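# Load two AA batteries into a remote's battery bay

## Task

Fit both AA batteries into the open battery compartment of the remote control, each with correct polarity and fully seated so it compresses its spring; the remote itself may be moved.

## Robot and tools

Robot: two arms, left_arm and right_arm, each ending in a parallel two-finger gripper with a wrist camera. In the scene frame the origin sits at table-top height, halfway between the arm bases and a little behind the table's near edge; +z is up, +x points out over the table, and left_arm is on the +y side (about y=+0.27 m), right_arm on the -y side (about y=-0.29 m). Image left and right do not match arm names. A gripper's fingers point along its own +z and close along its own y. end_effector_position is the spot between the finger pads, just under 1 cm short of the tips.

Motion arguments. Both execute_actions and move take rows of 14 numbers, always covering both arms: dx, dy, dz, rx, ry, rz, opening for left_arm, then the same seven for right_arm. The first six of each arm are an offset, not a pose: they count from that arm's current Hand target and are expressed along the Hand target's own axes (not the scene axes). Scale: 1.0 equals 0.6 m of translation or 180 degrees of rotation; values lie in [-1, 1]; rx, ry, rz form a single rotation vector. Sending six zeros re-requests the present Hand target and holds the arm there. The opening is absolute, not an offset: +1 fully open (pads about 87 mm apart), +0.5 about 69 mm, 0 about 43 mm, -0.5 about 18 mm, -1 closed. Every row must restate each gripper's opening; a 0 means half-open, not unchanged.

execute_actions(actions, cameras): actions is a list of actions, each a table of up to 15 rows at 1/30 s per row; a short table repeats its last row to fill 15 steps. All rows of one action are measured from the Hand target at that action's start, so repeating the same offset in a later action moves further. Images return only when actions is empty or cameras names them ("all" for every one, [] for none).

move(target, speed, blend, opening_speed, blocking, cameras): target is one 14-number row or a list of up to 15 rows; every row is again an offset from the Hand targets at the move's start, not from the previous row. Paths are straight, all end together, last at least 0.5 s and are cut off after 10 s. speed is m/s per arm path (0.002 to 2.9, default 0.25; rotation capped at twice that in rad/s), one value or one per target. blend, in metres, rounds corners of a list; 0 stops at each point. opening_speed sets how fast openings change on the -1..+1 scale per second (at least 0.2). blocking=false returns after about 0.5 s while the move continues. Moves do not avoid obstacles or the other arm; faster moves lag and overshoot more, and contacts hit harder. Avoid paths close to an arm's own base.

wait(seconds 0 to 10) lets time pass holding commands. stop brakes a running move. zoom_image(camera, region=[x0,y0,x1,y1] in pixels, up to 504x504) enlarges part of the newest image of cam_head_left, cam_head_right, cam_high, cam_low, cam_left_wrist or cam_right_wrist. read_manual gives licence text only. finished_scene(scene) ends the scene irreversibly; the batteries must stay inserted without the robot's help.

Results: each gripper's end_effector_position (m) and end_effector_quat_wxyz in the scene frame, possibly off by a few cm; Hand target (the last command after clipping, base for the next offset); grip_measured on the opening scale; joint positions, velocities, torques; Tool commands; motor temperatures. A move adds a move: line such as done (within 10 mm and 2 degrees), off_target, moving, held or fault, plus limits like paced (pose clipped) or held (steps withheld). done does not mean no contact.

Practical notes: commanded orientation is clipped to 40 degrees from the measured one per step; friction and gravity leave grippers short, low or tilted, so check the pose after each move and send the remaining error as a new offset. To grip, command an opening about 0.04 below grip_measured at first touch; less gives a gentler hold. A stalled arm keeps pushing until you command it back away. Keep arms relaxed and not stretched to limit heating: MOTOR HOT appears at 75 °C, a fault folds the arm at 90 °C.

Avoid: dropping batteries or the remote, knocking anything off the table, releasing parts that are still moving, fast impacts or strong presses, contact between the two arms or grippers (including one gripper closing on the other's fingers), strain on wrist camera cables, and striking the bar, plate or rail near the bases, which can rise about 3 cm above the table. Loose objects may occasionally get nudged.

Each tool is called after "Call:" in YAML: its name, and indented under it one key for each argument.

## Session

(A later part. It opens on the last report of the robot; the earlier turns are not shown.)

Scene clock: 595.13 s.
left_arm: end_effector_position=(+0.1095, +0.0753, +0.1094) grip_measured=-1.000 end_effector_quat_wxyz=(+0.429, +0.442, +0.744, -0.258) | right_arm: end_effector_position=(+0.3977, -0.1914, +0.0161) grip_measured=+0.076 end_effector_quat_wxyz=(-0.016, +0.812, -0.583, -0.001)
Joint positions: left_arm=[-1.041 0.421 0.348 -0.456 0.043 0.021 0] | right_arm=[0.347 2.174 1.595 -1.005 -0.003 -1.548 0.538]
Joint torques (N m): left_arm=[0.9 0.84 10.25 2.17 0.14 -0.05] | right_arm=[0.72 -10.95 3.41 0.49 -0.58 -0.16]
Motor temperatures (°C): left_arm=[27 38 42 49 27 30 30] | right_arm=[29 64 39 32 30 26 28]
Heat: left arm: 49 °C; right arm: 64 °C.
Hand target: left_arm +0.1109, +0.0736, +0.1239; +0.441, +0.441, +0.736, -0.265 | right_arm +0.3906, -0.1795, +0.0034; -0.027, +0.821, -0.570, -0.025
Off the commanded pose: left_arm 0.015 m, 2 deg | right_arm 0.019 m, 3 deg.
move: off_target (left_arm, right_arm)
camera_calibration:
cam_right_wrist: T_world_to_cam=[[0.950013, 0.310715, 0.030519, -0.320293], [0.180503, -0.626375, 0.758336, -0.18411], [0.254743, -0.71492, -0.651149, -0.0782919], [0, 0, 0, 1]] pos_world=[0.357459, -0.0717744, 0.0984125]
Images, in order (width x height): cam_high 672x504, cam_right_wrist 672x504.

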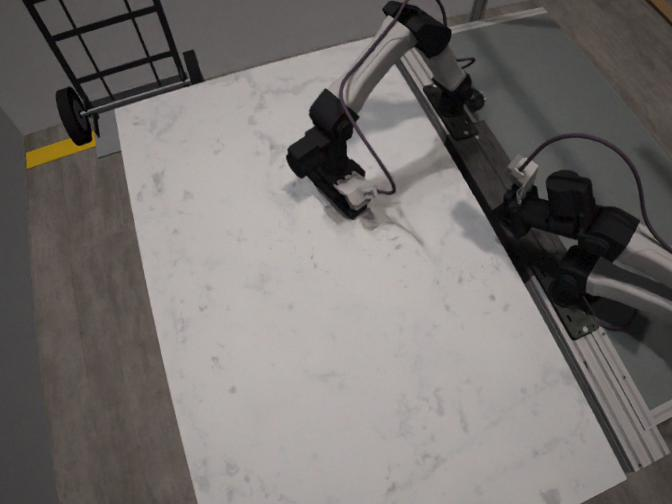

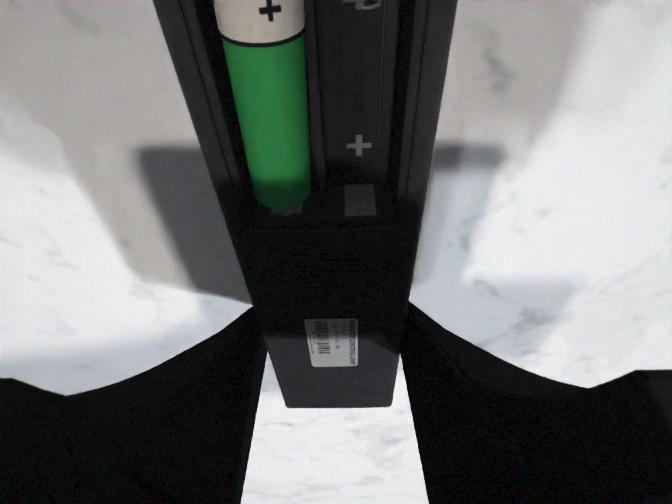

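Call:
move:
  target:
    - [0,0,0,0,0,0,-1,0,0,0,0,0,0,0.5]
    - [0,0,0,0,0,0,-1,0,0,-0.17,0,0,0,0.5]
    - [0,0,0,0,0,0,-1,0.15,0,-0.25,0,-0.08,0,0]
  speed: 0.12
  opening_speed: 0.8
  cameras: ["cam_right_wrist","cam_high"]

Call:
zoom_image:
  camera: "cam_high"
  region: [290, 90, 430, 250]

Scene clock: 601.40 s.
left_arm: end_effector_position=(+0.1095, +0.0753, +0.1094) grip_measured=-1.000 end_effector_quat_wxyz=(+0.429, +0.442, +0.744, -0.258) | right_arm: end_effector_position=(+0.4178, -0.2791, +0.1375) grip_measured=+0.000 end_effector_quat_wxyz=(-0.108, +0.807, -0.573, -0.092)
Joint positions: left_arm=[-1.041 0.421 0.348 -0.456 0.043 0.021 0] | right_arm=[0.02 2.171 2.103 -1.555 -0.255 -1.888 0.5]
Joint torques (N m): left_arm=[0.88 0.85 10.25 2.17 0.15 -0.05] | right_arm=[-0.03 -11.89 9.47 0.05 -0.43 -0.07]
Motor temperatures (°C): left_arm=[27 37 43 49 27 30 30] | right_arm=[29 65 39 32 30 26 28]
Heat: left arm: 49 °C; right arm: 65 °C.
Hand target: left_arm +0.1109, +0.0736, +0.1239; +0.441, +0.441, +0.736, -0.265 | right_arm +0.4236, -0.2746, +0.1465; -0.098, +0.811, -0.563, -0.128
Off the commanded pose: left_arm 0.015 m, 2 deg | right_arm 0.012 m, 4 deg.
joint sent to its limit (right arm) — joint 4 (wrist pitch), lower limit. The joint targets are off in orientation, not in position.
move: off_target (left_arm, right_arm); target 3's new opening was sent with right_arm's hand 0.012 m and 4 deg from that target
camera_calibration:
cam_right_wrist: T_world_to_cam=[[0.94769, 0.311135, 0.0712564, -0.320405], [0.217923, -0.793808, 0.567783, -0.370826], [0.233221, -0.522555, -0.820088, 0.018788], [0, 0, 0, 1]] pos_world=[0.380075, -0.184857, 0.248787]
Images, in order (width x height): cam_high 672x504, cam_right_wrist 672x504.

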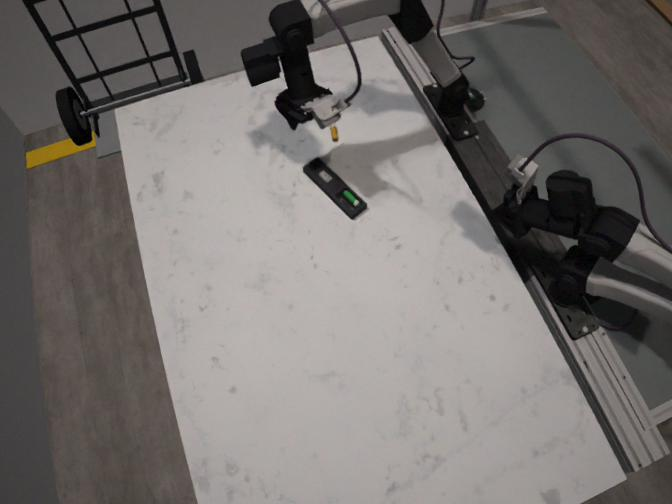

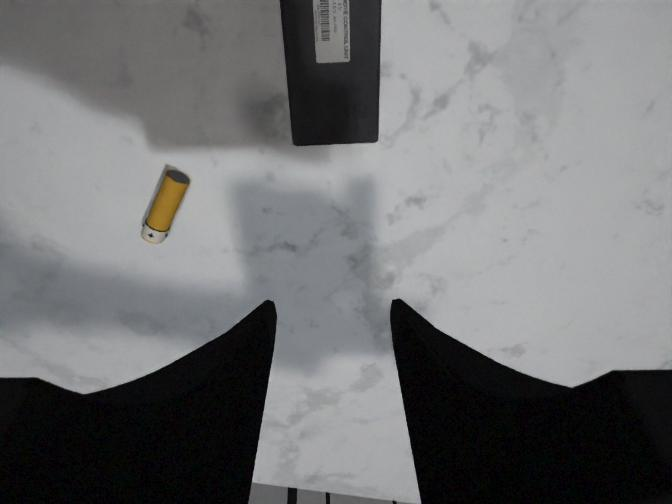

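Scaled by 3.150 from the camera's 672x504 image, which has a finer 960x720 frame.

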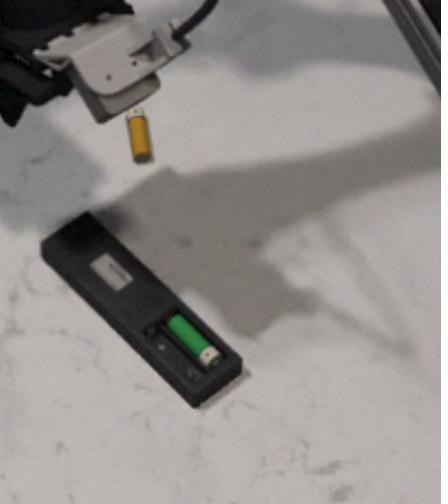

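Call:
move:
  target:
    - [-0.038,0.31,0.262,0,0,0.5,-1,0,0,0,0,0,0,0]
    - [-0.029,0.257,0.416,0,0,0.5,-1,0,0,0,0,0,0,0]
  speed: [0.2,0.06]
  cameras: ["cam_right_wrist","cam_high","cam_low"]

Call:
zoom_image:
  camera: "cam_high"
  region: [290, 90, 430, 250]

Scene clock: 612.00 s.
left_arm: end_effector_position=(+0.3494, -0.0493, +0.0180) grip_measured=-1.000 end_effector_quat_wxyz=(+0.492, +0.837, +0.207, +0.121) | right_arm: end_effector_position=(+0.4178, -0.2791, +0.1375) grip_measured=+0.000 end_effector_quat_wxyz=(-0.108, +0.807, -0.573, -0.092)
Joint positions: left_arm=[-0.71 1.994 0.69 0.757 0.337 1.769 0] | right_arm=[0.02 2.171 2.103 -1.555 -0.255 -1.888 0.5]
Joint torques (N m): left_arm=[-0.35 -6.65 6.54 2.18 0.14 -0.29] | right_arm=[0.06 -11.89 9.4 0.07 -0.42 -0.06]
Motor temperatures (°C): left_arm=[27 37 43 49 28 30 30] | right_arm=[29 63 40 32 30 26 28]
Heat: left arm: 49 °C; right arm: 63 °C.
Hand target: left_arm +0.3544, -0.0554, +0.0215; +0.499, +0.832, +0.209, +0.124 | right_arm +0.4236, -0.2746, +0.1465; -0.098, +0.811, -0.563, -0.128
Off the commanded pose: left_arm 0.009 m, 1 deg | right_arm 0.012 m, 4 deg.
joint sent to its limit (right arm) — joint 4 (wrist pitch), lower limit. The joint targets are off in orientation, not in position.
move: off_target (right_arm)
camera_calibration:
cam_right_wrist: T_world_to_cam=[[0.94769, 0.311135, 0.0712564, -0.320405], [0.217923, -0.793808, 0.567783, -0.370826], [0.233221, -0.522555, -0.820088, 0.018788], [0, 0, 0, 1]] pos_world=[0.380075, -0.184857, 0.248787]
Images, in order (width x height): cam_high 672x504, cam_low 672x504, cam_right_wrist 672x504.

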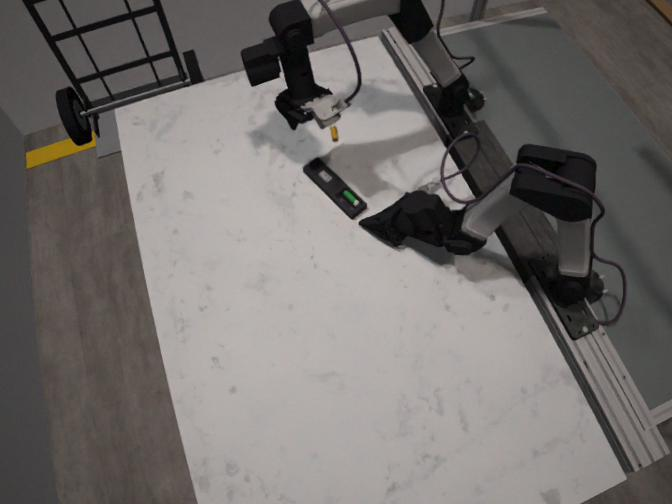

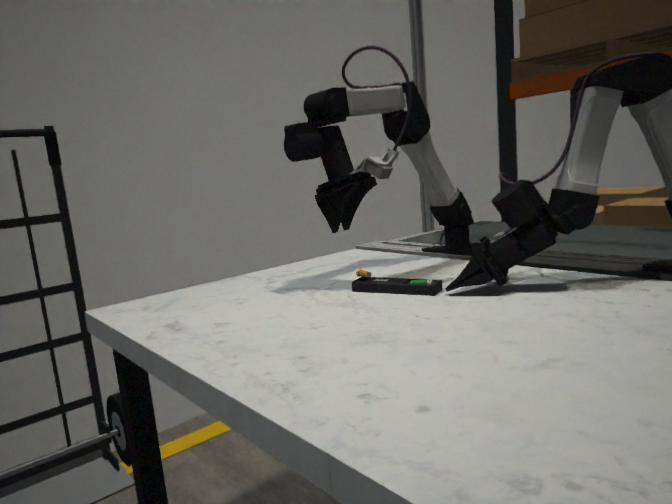

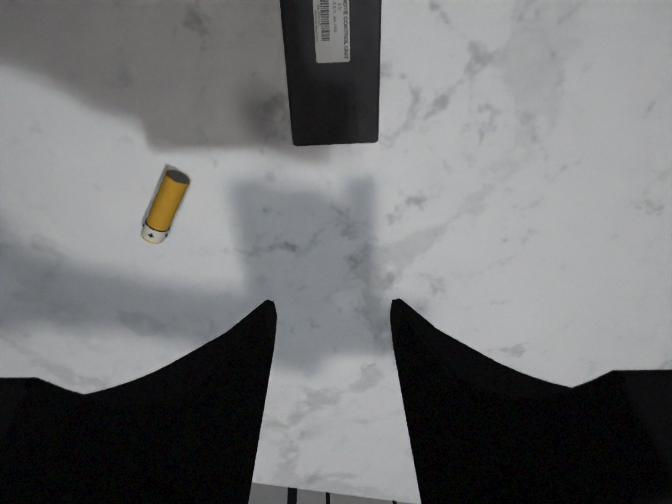

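Scaled by 3.150 from the camera's 672x504 image, which has a finer 960x720 frame.

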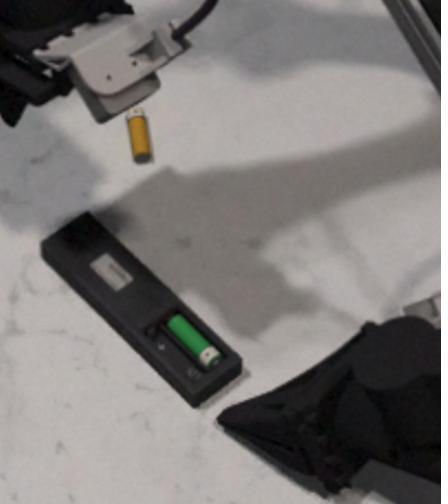

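Call:
move:
  target:
    - [0,0,0.008,0,0,0,-1,0,0,-0.03,0,0.1,0,-0.2]
  speed: 0.3

Call:
move:
  target:
    - [0,0,0,0,0,0,-1,0,0,0,0,0,0.5,-0.2]
    - [0,0,0,0,0,0,-1,0,0,0,0,0,0.95,-0.2]
  speed: 0.5

Call:
move:
  target: [0,0,0,0,0,0,-1,0,0,0,0,0,0.228,-0.2]
  speed: 0.4
  cameras: ["cam_right_wrist","cam_high"]

Scene clock: 615.60 s.
left_arm: end_effector_position=(+0.3518, -0.0527, +0.0161) grip_measured=-1.000 end_effector_quat_wxyz=(+0.492, +0.836, +0.208, +0.122) | right_arm: end_effector_position=(+0.4206, -0.2801, +0.1480) grip_measured=-0.200 end_effector_quat_wxyz=(-0.011, +0.822, -0.570, -0.006)
Joint positions: left_arm=[-0.715 2.011 0.706 0.76 0.332 1.766 0] | right_arm=[0.129 2.171 2.127 -1.557 0.001 -1.799 0.4]
Joint torques (N m): left_arm=[-0.42 -6.75 6.54 2.2 0.11 -0.28] | right_arm=[0.42 -13.42 9.44 0.12 0.05 0.1]
Motor temperatures (°C): left_arm=[27 37 43 49 28 30 30] | right_arm=[29 63 40 32 30 26 28]
Heat: left arm: 49 °C; right arm: 63 °C.
Hand target: left_arm +0.3563, -0.0592, +0.0193; +0.499, +0.832, +0.208, +0.124 | right_arm +0.4253, -0.2800, +0.1635; -0.009, +0.821, -0.571, +0.000
Off the commanded pose: left_arm 0.008 m, 1 deg | right_arm 0.016 m, 1 deg.
joint sent to its limit (right arm) — joint 4 (wrist pitch), lower limit. The joint targets still meet the commanded pose.
move: off_target (right_arm)

Scene clock: 620.30 s.
left_arm: end_effector_position=(+0.3518, -0.0527, +0.0161) grip_measured=-1.000 end_effector_quat_wxyz=(+0.492, +0.836, +0.208, +0.122) | right_arm: end_effector_position=(+0.4281, -0.2815, +0.1479) grip_measured=-0.200 end_effector_quat_wxyz=(+0.034, +0.503, +0.863, +0.021)
Joint positions: left_arm=[-0.715 2.011 0.706 0.76 0.332 1.766 0] | right_arm=[-0.043 2.291 2.331 -1.561 0.025 1.01 0.4]
Joint torques (N m): left_arm=[-0.42 -6.74 6.54 2.21 0.11 -0.28] | right_arm=[-0.16 -16.98 5.39 0.37 -0.08 0.12]
Motor temperatures (°C): left_arm=[27 38 42 49 27 30 30] | right_arm=[29 64 40 32 30 26 28]
Heat: left arm: 49 °C; right arm: 64 °C.
Hand target: left_arm +0.3563, -0.0592, +0.0193; +0.499, +0.832, +0.208, +0.124 | right_arm +0.4253, -0.2800, +0.1635; +0.001, +0.505, +0.863, +0.008
Off the commanded pose: left_arm 0.008 m, 1 deg | right_arm 0.016 m, 4 deg.
joint read past its limit (right arm) — joint 4 (wrist pitch), lower limit.
joint sent to its limit (right arm) — joint 4 (wrist pitch), lower limit. The joint targets are off in orientation, not in position.
move: off_target (right_arm)

Scene clock: 622.10 s.
left_arm: end_effector_position=(+0.3518, -0.0527, +0.0161) grip_measured=-1.000 end_effector_quat_wxyz=(+0.492, +0.836, +0.208, +0.122) | right_arm: end_effector_position=(+0.4283, -0.2808, +0.1495) grip_measured=-0.200 end_effector_quat_wxyz=(+0.006, +0.772, +0.635, +0.011)
Joint positions: left_arm=[-0.715 2.011 0.706 0.76 0.332 1.766 0] | right_arm=[-0.056 2.204 2.189 -1.561 0.025 1.71 0.4]
Joint torques (N m): left_arm=[-0.42 -6.75 6.54 2.2 0.11 -0.28] | right_arm=[-0.36 -15.98 5.23 0.21 -0.08 0.11]
Motor temperatures (°C): left_arm=[27 38 42 49 27 30 30] | right_arm=[29 64 40 32 30 26 28]
Heat: left arm: 49 °C; right arm: 64 °C.
Hand target: left_arm +0.3563, -0.0592, +0.0193; +0.499, +0.832, +0.208, +0.124 | right_arm +0.4253, -0.2800, +0.1636; -0.002, +0.775, +0.632, +0.008
Off the commanded pose: left_arm 0.008 m, 1 deg | right_arm 0.014 m, 1 deg.
joint read past its limit (right arm) — joint 4 (wrist pitch), lower limit.
joint sent to its limit (right arm) — joint 4 (wrist pitch), lower limit. The joint targets are off in orientation, not in position.
move: off_target (right_arm)
camera_calibration:
cam_right_wrist: T_world_to_cam=[[-0.979303, 0.201537, -0.0186785, 0.477287], [0.112262, 0.617644, 0.778404, 0.0288083], [0.168414, 0.760196, -0.627486, 0.384401], [0, 0, 0, 1]] pos_world=[0.399436, -0.406205, 0.227697]
Images, in order (width x height): cam_high 672x504, cam_right_wrist 672x504.

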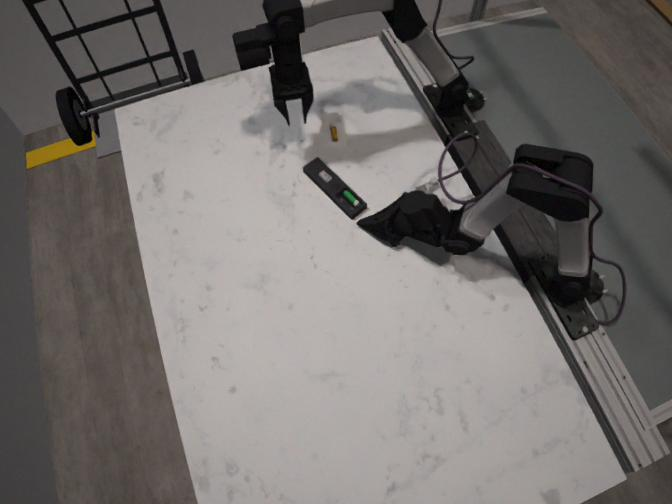

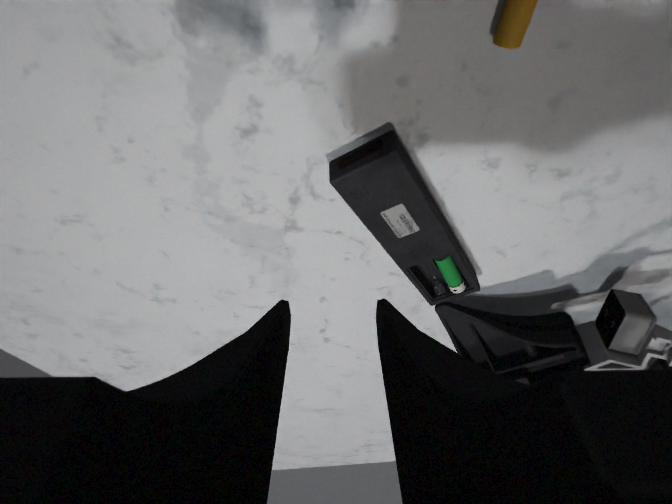

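Call:
move:
  target: [0,0,0,0,0,0,-1,-0.102,-0.146,0.125,0,0.12,0.016,-0.2]
  speed: 0.2
  cameras: ["cam_right_wrist"]

Scene clock: 624.60 s.
left_arm: end_effector_position=(+0.3518, -0.0527, +0.0161) grip_measured=-1.000 end_effector_quat_wxyz=(+0.492, +0.836, +0.208, +0.122) | right_arm: end_effector_position=(+0.3262, -0.3238, +0.0778) grip_measured=-0.200 end_effector_quat_wxyz=(-0.129, +0.779, +0.598, +0.135)
Joint positions: left_arm=[-0.715 2.011 0.706 0.76 0.332 1.766 0] | right_arm=[-0.395 1.883 1.343 -1.142 -0.325 1.425 0.4]
Joint torques (N m): left_arm=[-0.42 -6.74 6.54 2.21 0.11 -0.28] | right_arm=[-0.16 -12.12 5.07 0.17 -0.31 -0.02]
Motor temperatures (°C): left_arm=[27 38 42 48 27 30 30] | right_arm=[29 65 40 31 30 26 28]
Heat: left arm: 48 °C; right arm: 65 °C.
Hand target: left_arm +0.3563, -0.0592, +0.0193; +0.499, +0.832, +0.208, +0.124 | right_arm +0.3280, -0.3211, +0.0870; -0.120, +0.775, +0.600, +0.154
Off the commanded pose: left_arm 0.008 m, 1 deg | right_arm 0.010 m, 2 deg.
move: done
camera_calibration:
cam_right_wrist: T_world_to_cam=[[-0.965112, 0.257309, 0.0484857, 0.392917], [0.124283, 0.287189, 0.949777, -0.00166677], [0.230462, 0.922667, -0.309149, 0.396963], [0, 0, 0, 1]] pos_world=[0.287931, -0.466887, 0.105253]
Images, in order (width x height): cam_right_wrist 672x504.

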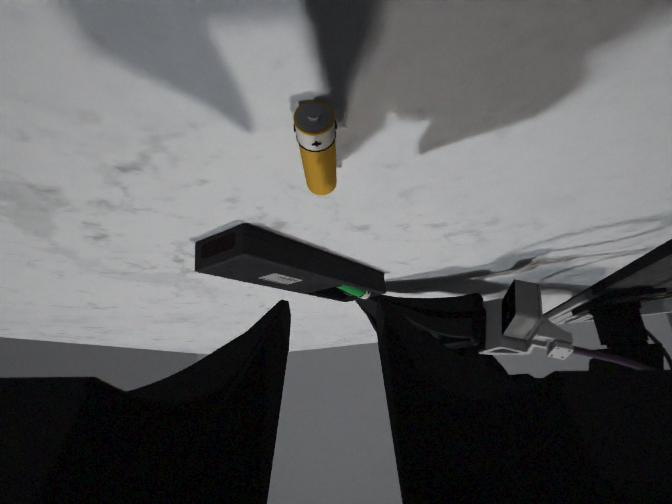

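Call:
move:
  target:
    - [0,0,0,0,0,0,-1,-0.052,0,0.09,0,0,0,-0.2]
    - [0,0,0,0,0,0,-1,-0.052,0,0.09,0,0,0,-0.85]
  speed: 0.1
  opening_speed: 0.8
  cameras: ["cam_right_wrist"]

Scene clock: 628.67 s.
left_arm: end_effector_position=(+0.3518, -0.0527, +0.0161) grip_measured=-1.000 end_effector_quat_wxyz=(+0.492, +0.836, +0.208, +0.122) | right_arm: end_effector_position=(+0.3254, -0.3310, +0.0262) grip_measured=-0.850 end_effector_quat_wxyz=(-0.116, +0.777, +0.601, +0.144)
Joint positions: left_arm=[-0.715 2.011 0.706 0.76 0.332 1.766 0] | right_arm=[-0.424 1.94 1.203 -0.922 -0.326 1.391 0.075]
Joint torques (N m): left_arm=[-0.42 -6.75 6.54 2.21 0.11 -0.28] | right_arm=[-0.35 -8.83 5.05 0.16 -0.31 0.03]
Motor temperatures (°C): left_arm=[27 39 41 48 27 30 30] | right_arm=[29 64 40 31 30 26 28]
Heat: left arm: 48 °C; right arm: 64 °C.
Hand target: left_arm +0.3563, -0.0592, +0.0193; +0.499, +0.832, +0.208, +0.124 | right_arm +0.3258, -0.3290, +0.0252; -0.120, +0.775, +0.600, +0.154
Off the commanded pose: left_arm 0.008 m, 1 deg | right_arm 0.002 m, 1 deg.
move: done
camera_calibration:
cam_right_wrist: T_world_to_cam=[[-0.966661, 0.255625, 0.01489, 0.397346], [0.09307, 0.296586, 0.95046, 0.062713], [0.238545, 0.920159, -0.310489, 0.384388], [0, 0, 0, 1]] pos_world=[0.286568, -0.47387, 0.0538258]
Images, in order (width x height): cam_right_wrist 672x504.

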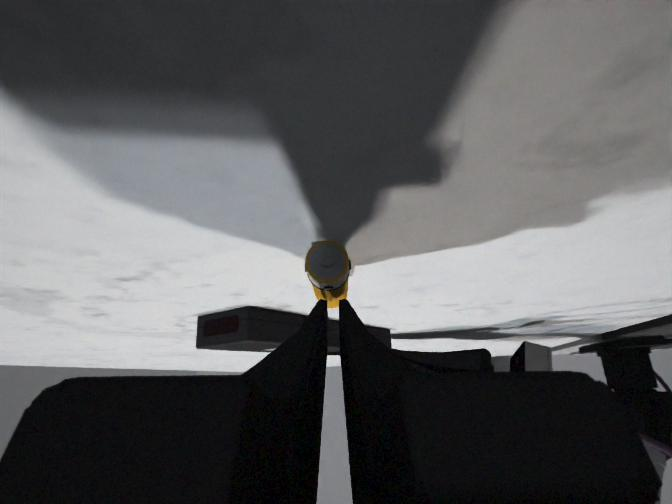

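Call:
move:
  target:
    - [0,0,0,0,0,0,-1,0,0,-0.01,0,0,0,-0.3]
    - [0,0,0,0,0,0,-1,-0.011,0,0.019,0,0,0,-0.3]
    - [0,0,0,0,0,0,-1,-0.011,0,0.019,0,0,0,-0.85]
  speed: 0.06
  opening_speed: 0.8

Scene clock: 632.20 s.
left_arm: end_effector_position=(+0.3518, -0.0527, +0.0161) grip_measured=-1.000 end_effector_quat_wxyz=(+0.492, +0.836, +0.208, +0.122) | right_arm: end_effector_position=(+0.3257, -0.3326, +0.0141) grip_measured=-0.608 end_effector_quat_wxyz=(-0.115, +0.777, +0.602, +0.145)
Joint positions: left_arm=[-0.715 2.011 0.706 0.76 0.332 1.766 0] | right_arm=[-0.43 1.964 1.182 -0.876 -0.326 1.384 0.196]
Joint torques (N m): left_arm=[-0.42 -6.74 6.54 2.21 0.11 -0.28] | right_arm=[-0.43 -8.62 4.66 0.16 -0.32 0]
Motor temperatures (°C): left_arm=[27 39 41 48 27 30 30] | right_arm=[29 63 40 31 30 26 28]
Heat: left arm: 48 °C; right arm: 63 °C.
Hand target: left_arm +0.3563, -0.0592, +0.0193; +0.499, +0.832, +0.208, +0.124 | right_arm +0.3254, -0.3307, +0.0122; -0.120, +0.775, +0.600, +0.154
Off the commanded pose: left_arm 0.008 m, 1 deg | right_arm 0.003 m, 1 deg.
move: done

Call:
move:
  target:
    - [0,0,0,0,0,0,-1,0.08,0,-0.18,0,0,0,-0.85]
    - [0,0,0,0,0,0,-1,0.08,0,-0.2,0,-0.13,0,-0.85]
  speed: 0.15

Call:
move:
  target: [0,0,0,0,0,0,-1,-0.1,0,0,0,0,-0.187,-0.85]
  speed: 0.15
  cameras: ["cam_right_wrist"]

Scene clock: 636.37 s.
left_arm: end_effector_position=(+0.3518, -0.0527, +0.0161) grip_measured=-1.000 end_effector_quat_wxyz=(+0.492, +0.836, +0.208, +0.122) | right_arm: end_effector_position=(+0.3184, -0.3314, +0.1252) grip_measured=-0.608 end_effector_quat_wxyz=(-0.022, +0.790, +0.612, -0.019)
Joint positions: left_arm=[-0.715 2.011 0.706 0.76 0.332 1.766 0] | right_arm=[-0.229 1.82 1.555 -1.388 0.039 1.597 0.196]
Joint torques (N m): left_arm=[-0.43 -6.75 6.54 2.2 0.11 -0.28] | right_arm=[0.64 -11.15 9.88 0.03 0.19 0.12]
Motor temperatures (°C): left_arm=[27 39 41 48 27 30 30] | right_arm=[29 63 40 31 30 26 28]
Heat: left arm: 48 °C; right arm: 63 °C.
Hand target: left_arm +0.3563, -0.0592, +0.0193; +0.499, +0.832, +0.208, +0.124 | right_arm +0.3253, -0.3324, +0.1413; +0.004, +0.791, +0.612, -0.007
Off the commanded pose: left_arm 0.008 m, 1 deg | right_arm 0.018 m, 3 deg.
move: off_target (right_arm)

Scene clock: 639.07 s.
left_arm: end_effector_position=(+0.3518, -0.0527, +0.0161) grip_measured=-1.000 end_effector_quat_wxyz=(+0.492, +0.836, +0.208, +0.122) | right_arm: end_effector_position=(+0.3055, -0.3851, +0.1374) grip_measured=-0.608 end_effector_quat_wxyz=(-0.008, +0.581, +0.814, -0.005)
Joint positions: left_arm=[-0.715 2.011 0.706 0.76 0.332 1.766 0] | right_arm=[-0.367 1.885 1.692 -1.416 0.045 0.874 0.196]
Joint torques (N m): left_arm=[-0.43 -6.75 6.54 2.21 0.11 -0.28] | right_arm=[-0.32 -8.61 10 0.12 0.1 -0.06]
Motor temperatures (°C): left_arm=[27 39 41 48 27 30 30] | right_arm=[29 63 40 31 30 26 28]
Heat: left arm: 48 °C; right arm: 63 °C.
Hand target: left_arm +0.3563, -0.0592, +0.0193; +0.499, +0.832, +0.208, +0.124 | right_arm +0.3102, -0.3904, +0.1423; +0.002, +0.579, +0.815, -0.008
Off the commanded pose: left_arm 0.008 m, 1 deg | right_arm 0.009 m, 1 deg.
move: done
camera_calibration:
cam_right_wrist: T_world_to_cam=[[-0.948016, -0.317371, 0.0232615, 0.162671], [-0.182759, 0.602841, 0.776648, 0.201079], [-0.260509, 0.732023, -0.629506, 0.597286], [0, 0, 0, 1]] pos_world=[0.346562, -0.506819, 0.216043]
Images, in order (width x height): cam_right_wrist 672x504.

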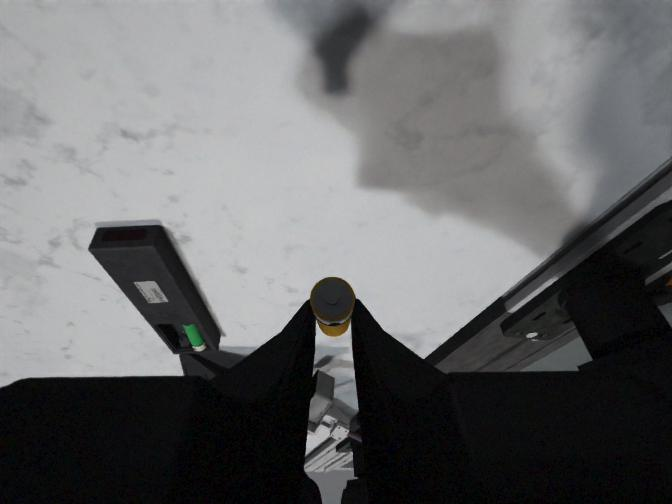

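Call:
move:
  target: [0,0,0,0,0,0,-1,0.392,0.268,0.07,0,0,0,-0.85]
  speed: 0.15
  cameras: ["cam_right_wrist","cam_high","cam_low"]

Call:
zoom_image:
  camera: "cam_right_wrist"
  region: [235, 200, 485, 400]

Call:
zoom_image:
  camera: "cam_high"
  region: [290, 90, 430, 250]

Scene clock: 642.90 s.
left_arm: end_effector_position=(+0.3518, -0.0527, +0.0161) grip_measured=-1.000 end_effector_quat_wxyz=(+0.492, +0.836, +0.208, +0.122) | right_arm: end_effector_position=(+0.3785, -0.1224, +0.0901) grip_measured=-0.608 end_effector_quat_wxyz=(+0.002, +0.576, +0.817, -0.021)
Joint positions: left_arm=[-0.715 2.011 0.706 0.76 0.332 1.766 0] | right_arm=[0.342 2.21 1.949 -1.383 0.045 1.572 0.196]
Joint torques (N m): left_arm=[-0.42 -6.75 6.54 2.21 0.11 -0.28] | right_arm=[-0.02 -11.36 9.89 0.05 -0.08 0.13]
Motor temperatures (°C): left_arm=[27 40 40 48 27 30 30] | right_arm=[29 62 41 31 30 26 28]
Heat: left arm: 48 °C; right arm: 62 °C.
Hand target: left_arm +0.3563, -0.0592, +0.0193; +0.499, +0.832, +0.208, +0.124 | right_arm +0.3846, -0.1161, +0.0959; +0.002, +0.579, +0.815, -0.008
Off the commanded pose: left_arm 0.008 m, 1 deg | right_arm 0.010 m, 2 deg.
move: done
camera_calibration:
cam_right_wrist: T_world_to_cam=[[-0.944304, -0.326926, 0.0375372, 0.312514], [-0.188068, 0.62976, 0.75368, 0.100089], [-0.270037, 0.704643, -0.656169, 0.396848], [0, 0, 0, 1]] pos_world=[0.421096, -0.2405, 0.173233]
Images, in order (width x height): cam_high 672x504, cam_low 672x504, cam_right_wrist 672x504.

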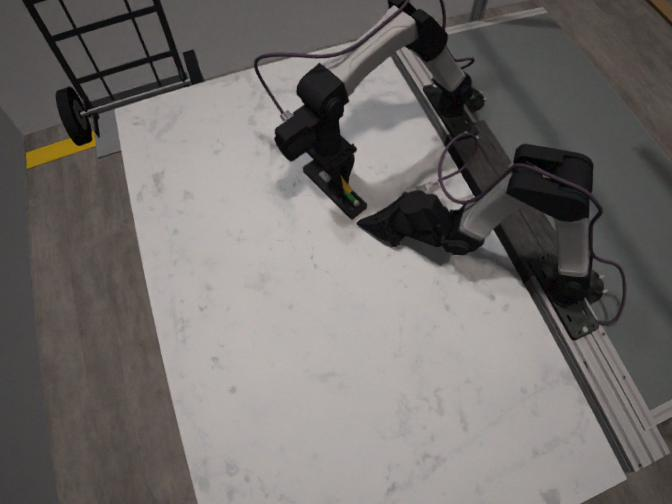

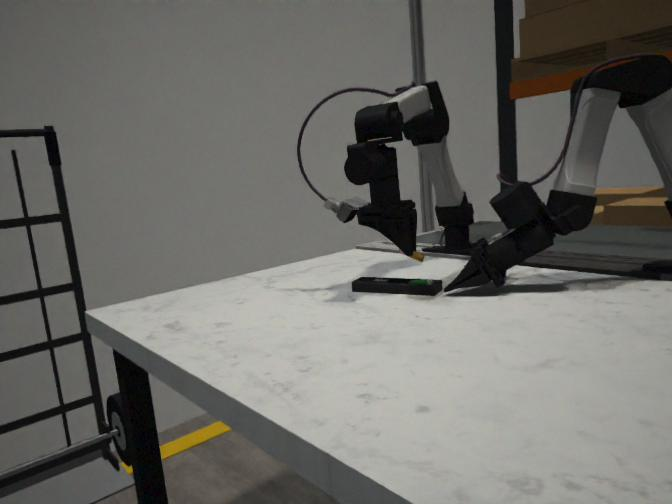

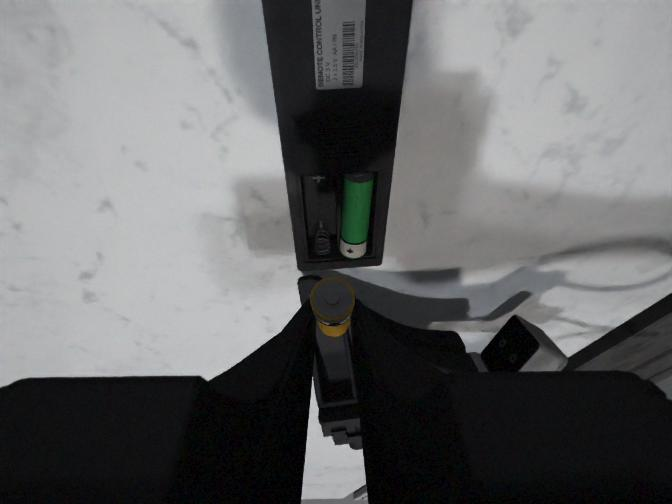

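Scaled by 2.016 from the camera's 672x504 image, which has a finer 960x720 frame.

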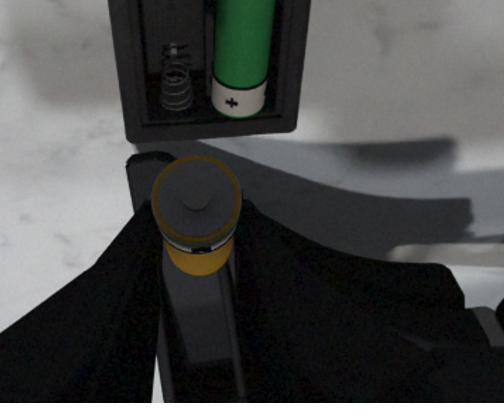

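Scaled by 3.150 from the camera's 672x504 image, which has a finer 960x720 frame.

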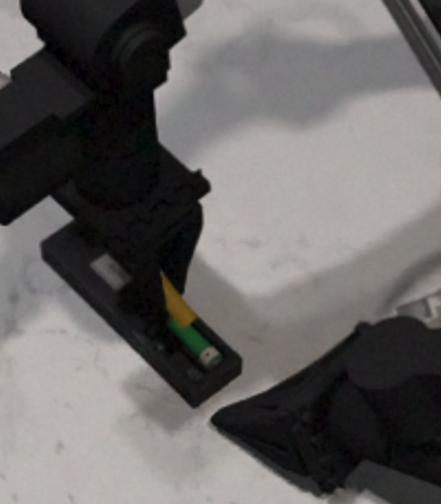

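Call:
move:
  target: [0,0,0,0,0,0,-1,-0.003,0.008,0.052,0,0,0,-0.85]
  speed: 0.08
  cameras: ["cam_right_wrist","cam_low"]

Call:
zoom_image:
  camera: "cam_right_wrist"
  region: [235, 150, 435, 400]

Call:
zoom_image:
  camera: "cam_low"
  region: [340, 230, 480, 320]

Scene clock: 646.47 s.
left_arm: end_effector_position=(+0.3518, -0.0527, +0.0161) grip_measured=-1.000 end_effector_quat_wxyz=(+0.492, +0.836, +0.208, +0.122) | right_arm: end_effector_position=(+0.3882, -0.1185, +0.0682) grip_measured=-0.608 end_effector_quat_wxyz=(+0.007, +0.577, +0.817, -0.014)
Joint positions: left_arm=[-0.715 2.011 0.706 0.76 0.332 1.766 0] | right_arm=[0.342 2.237 1.907 -1.294 0.045 1.573 0.196]
Joint torques (N m): left_arm=[-0.43 -6.75 6.54 2.2 0.11 -0.28] | right_arm=[-0.57 -12.07 5.6 0.27 -0.09 0.05]
Motor temperatures (°C): left_arm=[27 40 40 48 27 30 30] | right_arm=[29 62 41 31 30 26 28]
Heat: left arm: 48 °C; right arm: 62 °C.
Hand target: left_arm +0.3563, -0.0592, +0.0193; +0.499, +0.832, +0.208, +0.124 | right_arm +0.3895, -0.1167, +0.0646; +0.002, +0.579, +0.815, -0.008
Off the commanded pose: left_arm 0.008 m, 1 deg | right_arm 0.004 m, 1 deg.
move: done
camera_calibration:
cam_right_wrist: T_world_to_cam=[[-0.945053, -0.326373, 0.0188531, 0.325473], [-0.200865, 0.625194, 0.754179, 0.120503], [-0.257931, 0.708952, -0.656398, 0.378175], [0, 0, 0, 1]] pos_world=[0.429337, -0.23722, 0.151216]
Images, in order (width x height): cam_low 672x504, cam_right_wrist 672x504.

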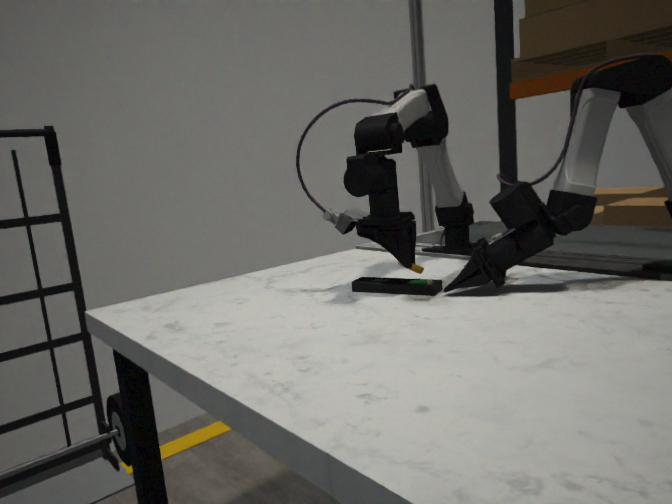

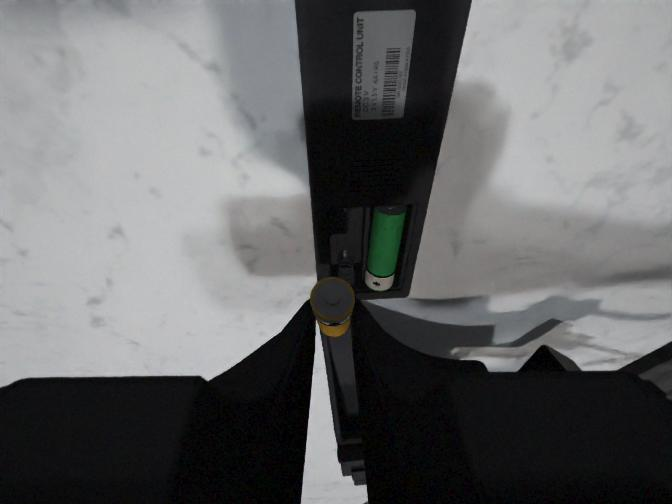

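Scaled by 2.016 from the camera's 672x504 image, which has a finer 960x720 frame.

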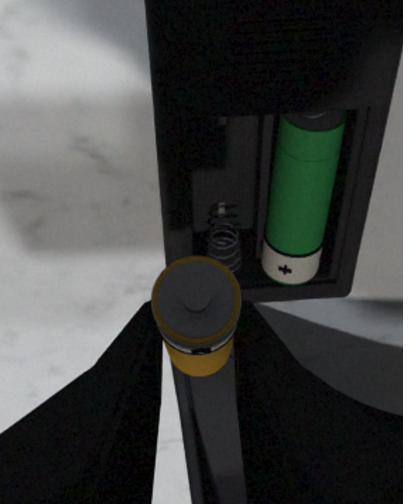

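Scaled by 3.600 from the camera's 672x504 image, which has a finer 960x720 frame.

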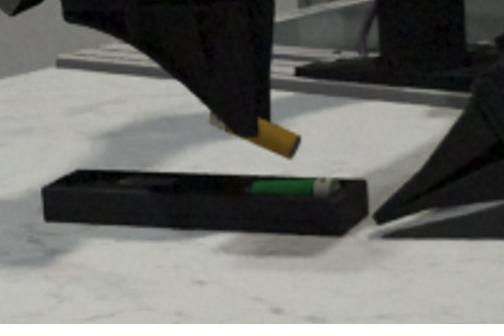

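Call:
move:
  target: [0,0,0,0,0,0,-1,0.010,-0.010,0.025,0,0,0,-0.85]
  speed: 0.06
  cameras: ["cam_right_wrist","cam_low"]

Call:
zoom_image:
  camera: "cam_right_wrist"
  region: [235, 150, 435, 400]

Call:
zoom_image:
  camera: "cam_low"
  region: [340, 230, 480, 320]

Scene clock: 649.17 s.
left_arm: end_effector_position=(+0.3518, -0.0527, +0.0161) grip_measured=-1.000 end_effector_quat_wxyz=(+0.492, +0.836, +0.208, +0.122) | right_arm: end_effector_position=(+0.3819, -0.1203, +0.0457) grip_measured=-0.608 end_effector_quat_wxyz=(+0.002, +0.579, +0.815, -0.021)
Joint positions: left_arm=[-0.715 2.011 0.706 0.76 0.332 1.766 0] | right_arm=[0.342 2.237 1.817 -1.222 0.045 1.579 0.196]
Joint torques (N m): left_arm=[-0.42 -6.75 6.53 2.2 0.11 -0.28] | right_arm=[0.68 -13.78 5.46 0.25 -0.1 0.13]
Motor temperatures (°C): left_arm=[27 40 40 48 27 30 30] | right_arm=[29 62 41 31 30 26 28]
Heat: left arm: 48 °C; right arm: 62 °C.
Hand target: left_arm +0.3563, -0.0592, +0.0193; +0.499, +0.832, +0.208, +0.124 | right_arm +0.3817, -0.1132, +0.0496; +0.002, +0.579, +0.815, -0.008
Off the commanded pose: left_arm 0.008 m, 1 deg | right_arm 0.008 m, 2 deg.
move: done
camera_calibration:
cam_right_wrist: T_world_to_cam=[[-0.946442, -0.320746, 0.0370108, 0.31972], [-0.184366, 0.630975, 0.753578, 0.131721], [-0.26506, 0.706394, -0.656316, 0.365568], [0, 0, 0, 1]] pos_world=[0.423779, -0.238799, 0.128833]
Images, in order (width x height): cam_low 672x504, cam_right_wrist 672x504.

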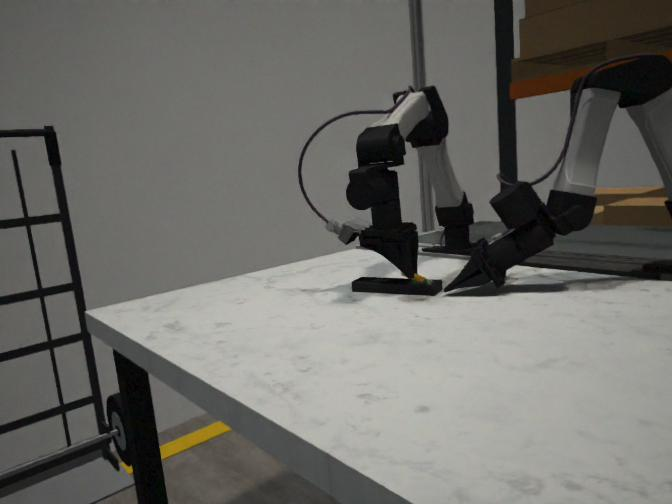

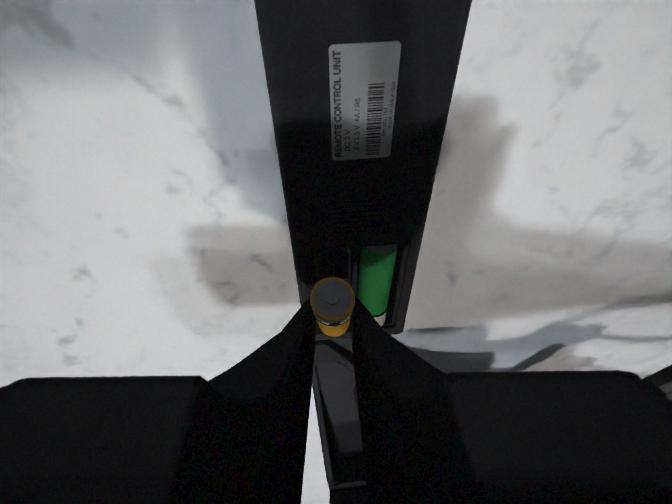

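Scaled by 2.016 from the camera's 672x504 image, which has a finer 960x720 frame.

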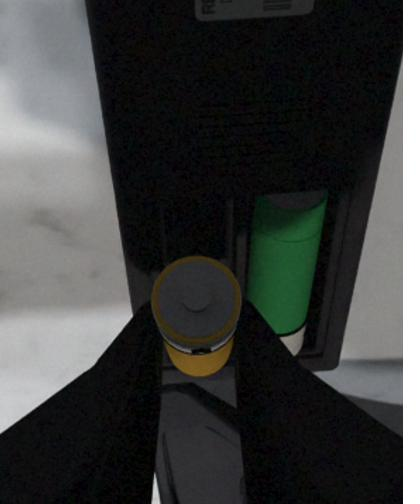

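Scaled by 3.600 from the camera's 672x504 image, which has a finer 960x720 frame.

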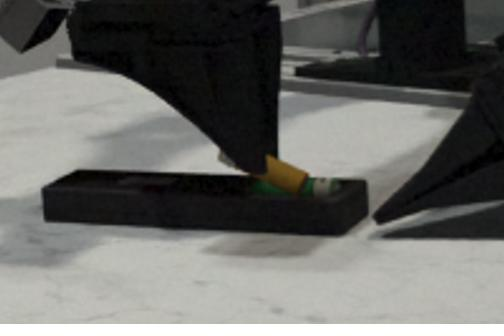

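Call:
move:
  target:
    - [0,0,0,0,0,0,-1,0,0,0.014,0,0,0,-0.88]
    - [0,0,0,0,0,0,-1,0.03,0,0.012,0,0,0,-0.88]
    - [0,0,0,0,0,0,-1,0.055,0,0.012,0,0,0,-0.9]
  speed: 0.05
  cameras: ["cam_right_wrist","cam_low","cam_high"]

Call:
zoom_image:
  camera: "cam_right_wrist"
  region: [235, 150, 435, 400]

Call:
zoom_image:
  camera: "cam_low"
  region: [340, 230, 480, 320]

Call:
zoom_image:
  camera: "cam_high"
  region: [310, 150, 390, 230]

Scene clock: 653.43 s.
left_arm: end_effector_position=(+0.3531, -0.0514, +0.0159) grip_measured=-1.000 end_effector_quat_wxyz=(+0.491, +0.836, +0.211, +0.125) | right_arm: end_effector_position=(+0.3739, -0.0961, +0.0393) grip_measured=-0.608 end_effector_quat_wxyz=(+0.009, +0.584, +0.811, -0.020)
Joint positions: left_arm=[-0.715 2.011 0.706 0.76 0.322 1.764 0] | right_arm=[0.406 2.237 1.791 -1.192 0.051 1.656 0.196]
Joint torques (N m): left_arm=[-0.43 -6.76 6.53 2.21 0.21 -0.26] | right_arm=[1.72 -12.59 6.58 0.17 -0.2 0.14]
Motor temperatures (°C): left_arm=[27 40 40 48 27 30 30] | right_arm=[29 62 41 31 30 26 28]
Heat: left arm: 48 °C; right arm: 62 °C.
Hand target: left_arm +0.3563, -0.0591, +0.0193; +0.499, +0.832, +0.209, +0.124 | right_arm +0.3708, -0.0821, +0.0420; +0.002, +0.579, +0.815, -0.008
Off the commanded pose: left_arm 0.009 m, 1 deg | right_arm 0.015 m, 2 deg.
move: off_target (right_arm); target 3's new opening was sent with right_arm's hand 0.015 m and 2 deg from that target
camera_calibration:
cam_right_wrist: T_world_to_cam=[[-0.950988, -0.307959, 0.0280011, 0.323415], [-0.184666, 0.63821, 0.747386, 0.120839], [-0.248035, 0.705584, -0.663799, 0.335968], [0, 0, 0, 1]] pos_world=[0.413211, -0.214576, 0.123646]
Images, in order (width x height): cam_high 672x504, cam_low 672x504, cam_right_wrist 672x504.

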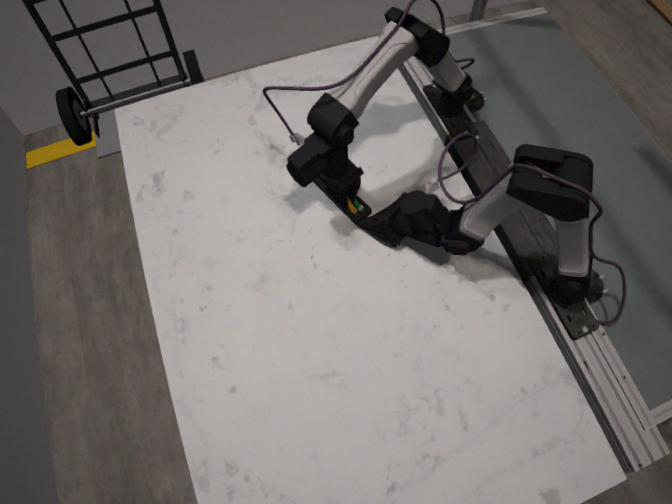

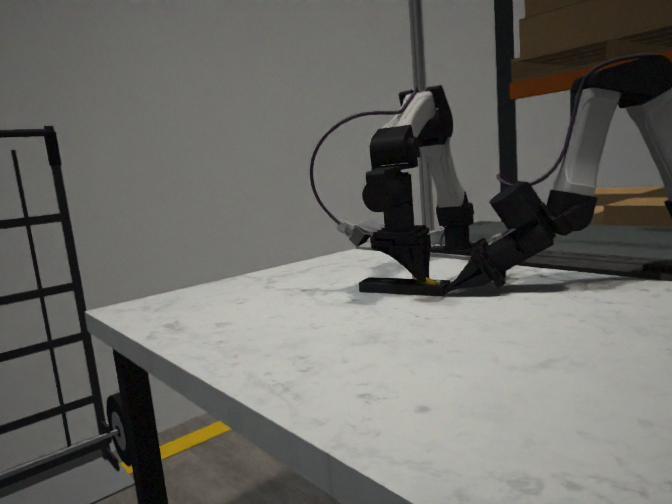

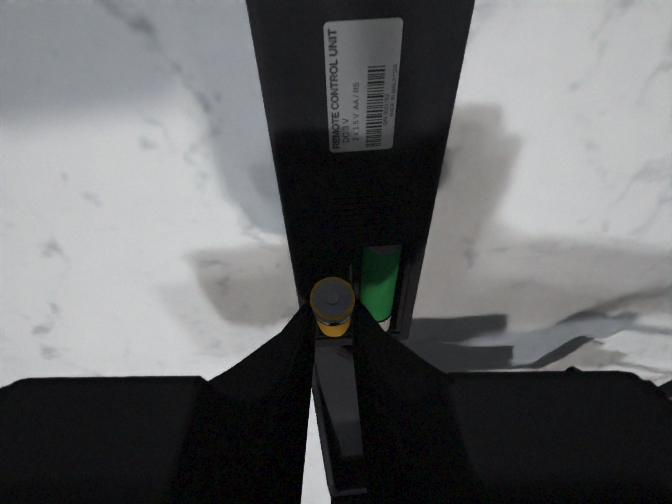

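Scaled by 2.016 from the camera's 672x504 image, which has a finer 960x720 frame.

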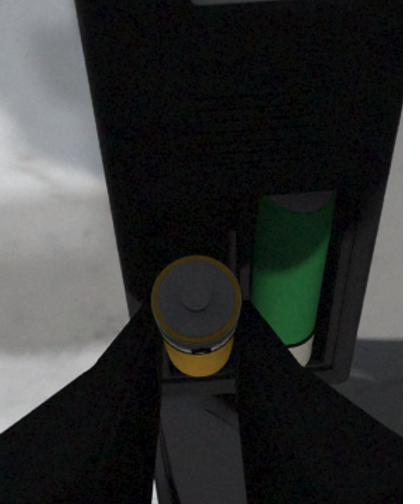

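Scaled by 3.600 from the camera's 672x504 image, which has a finer 960x720 frame.

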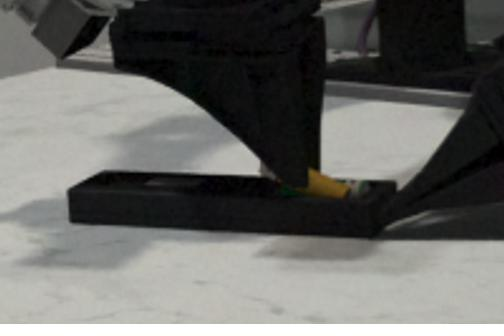

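Scaled by 6.300 from the camera's 672x504 image, which has a finer 960x720 frame.

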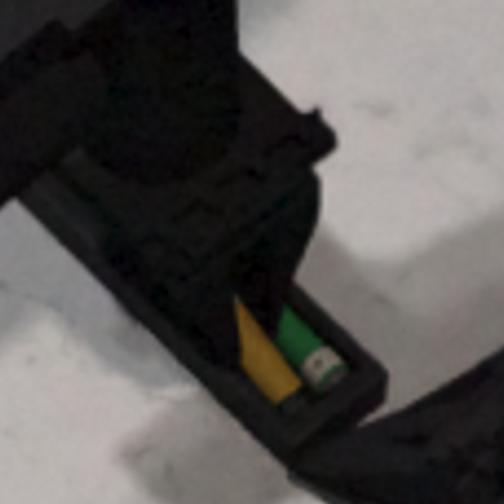

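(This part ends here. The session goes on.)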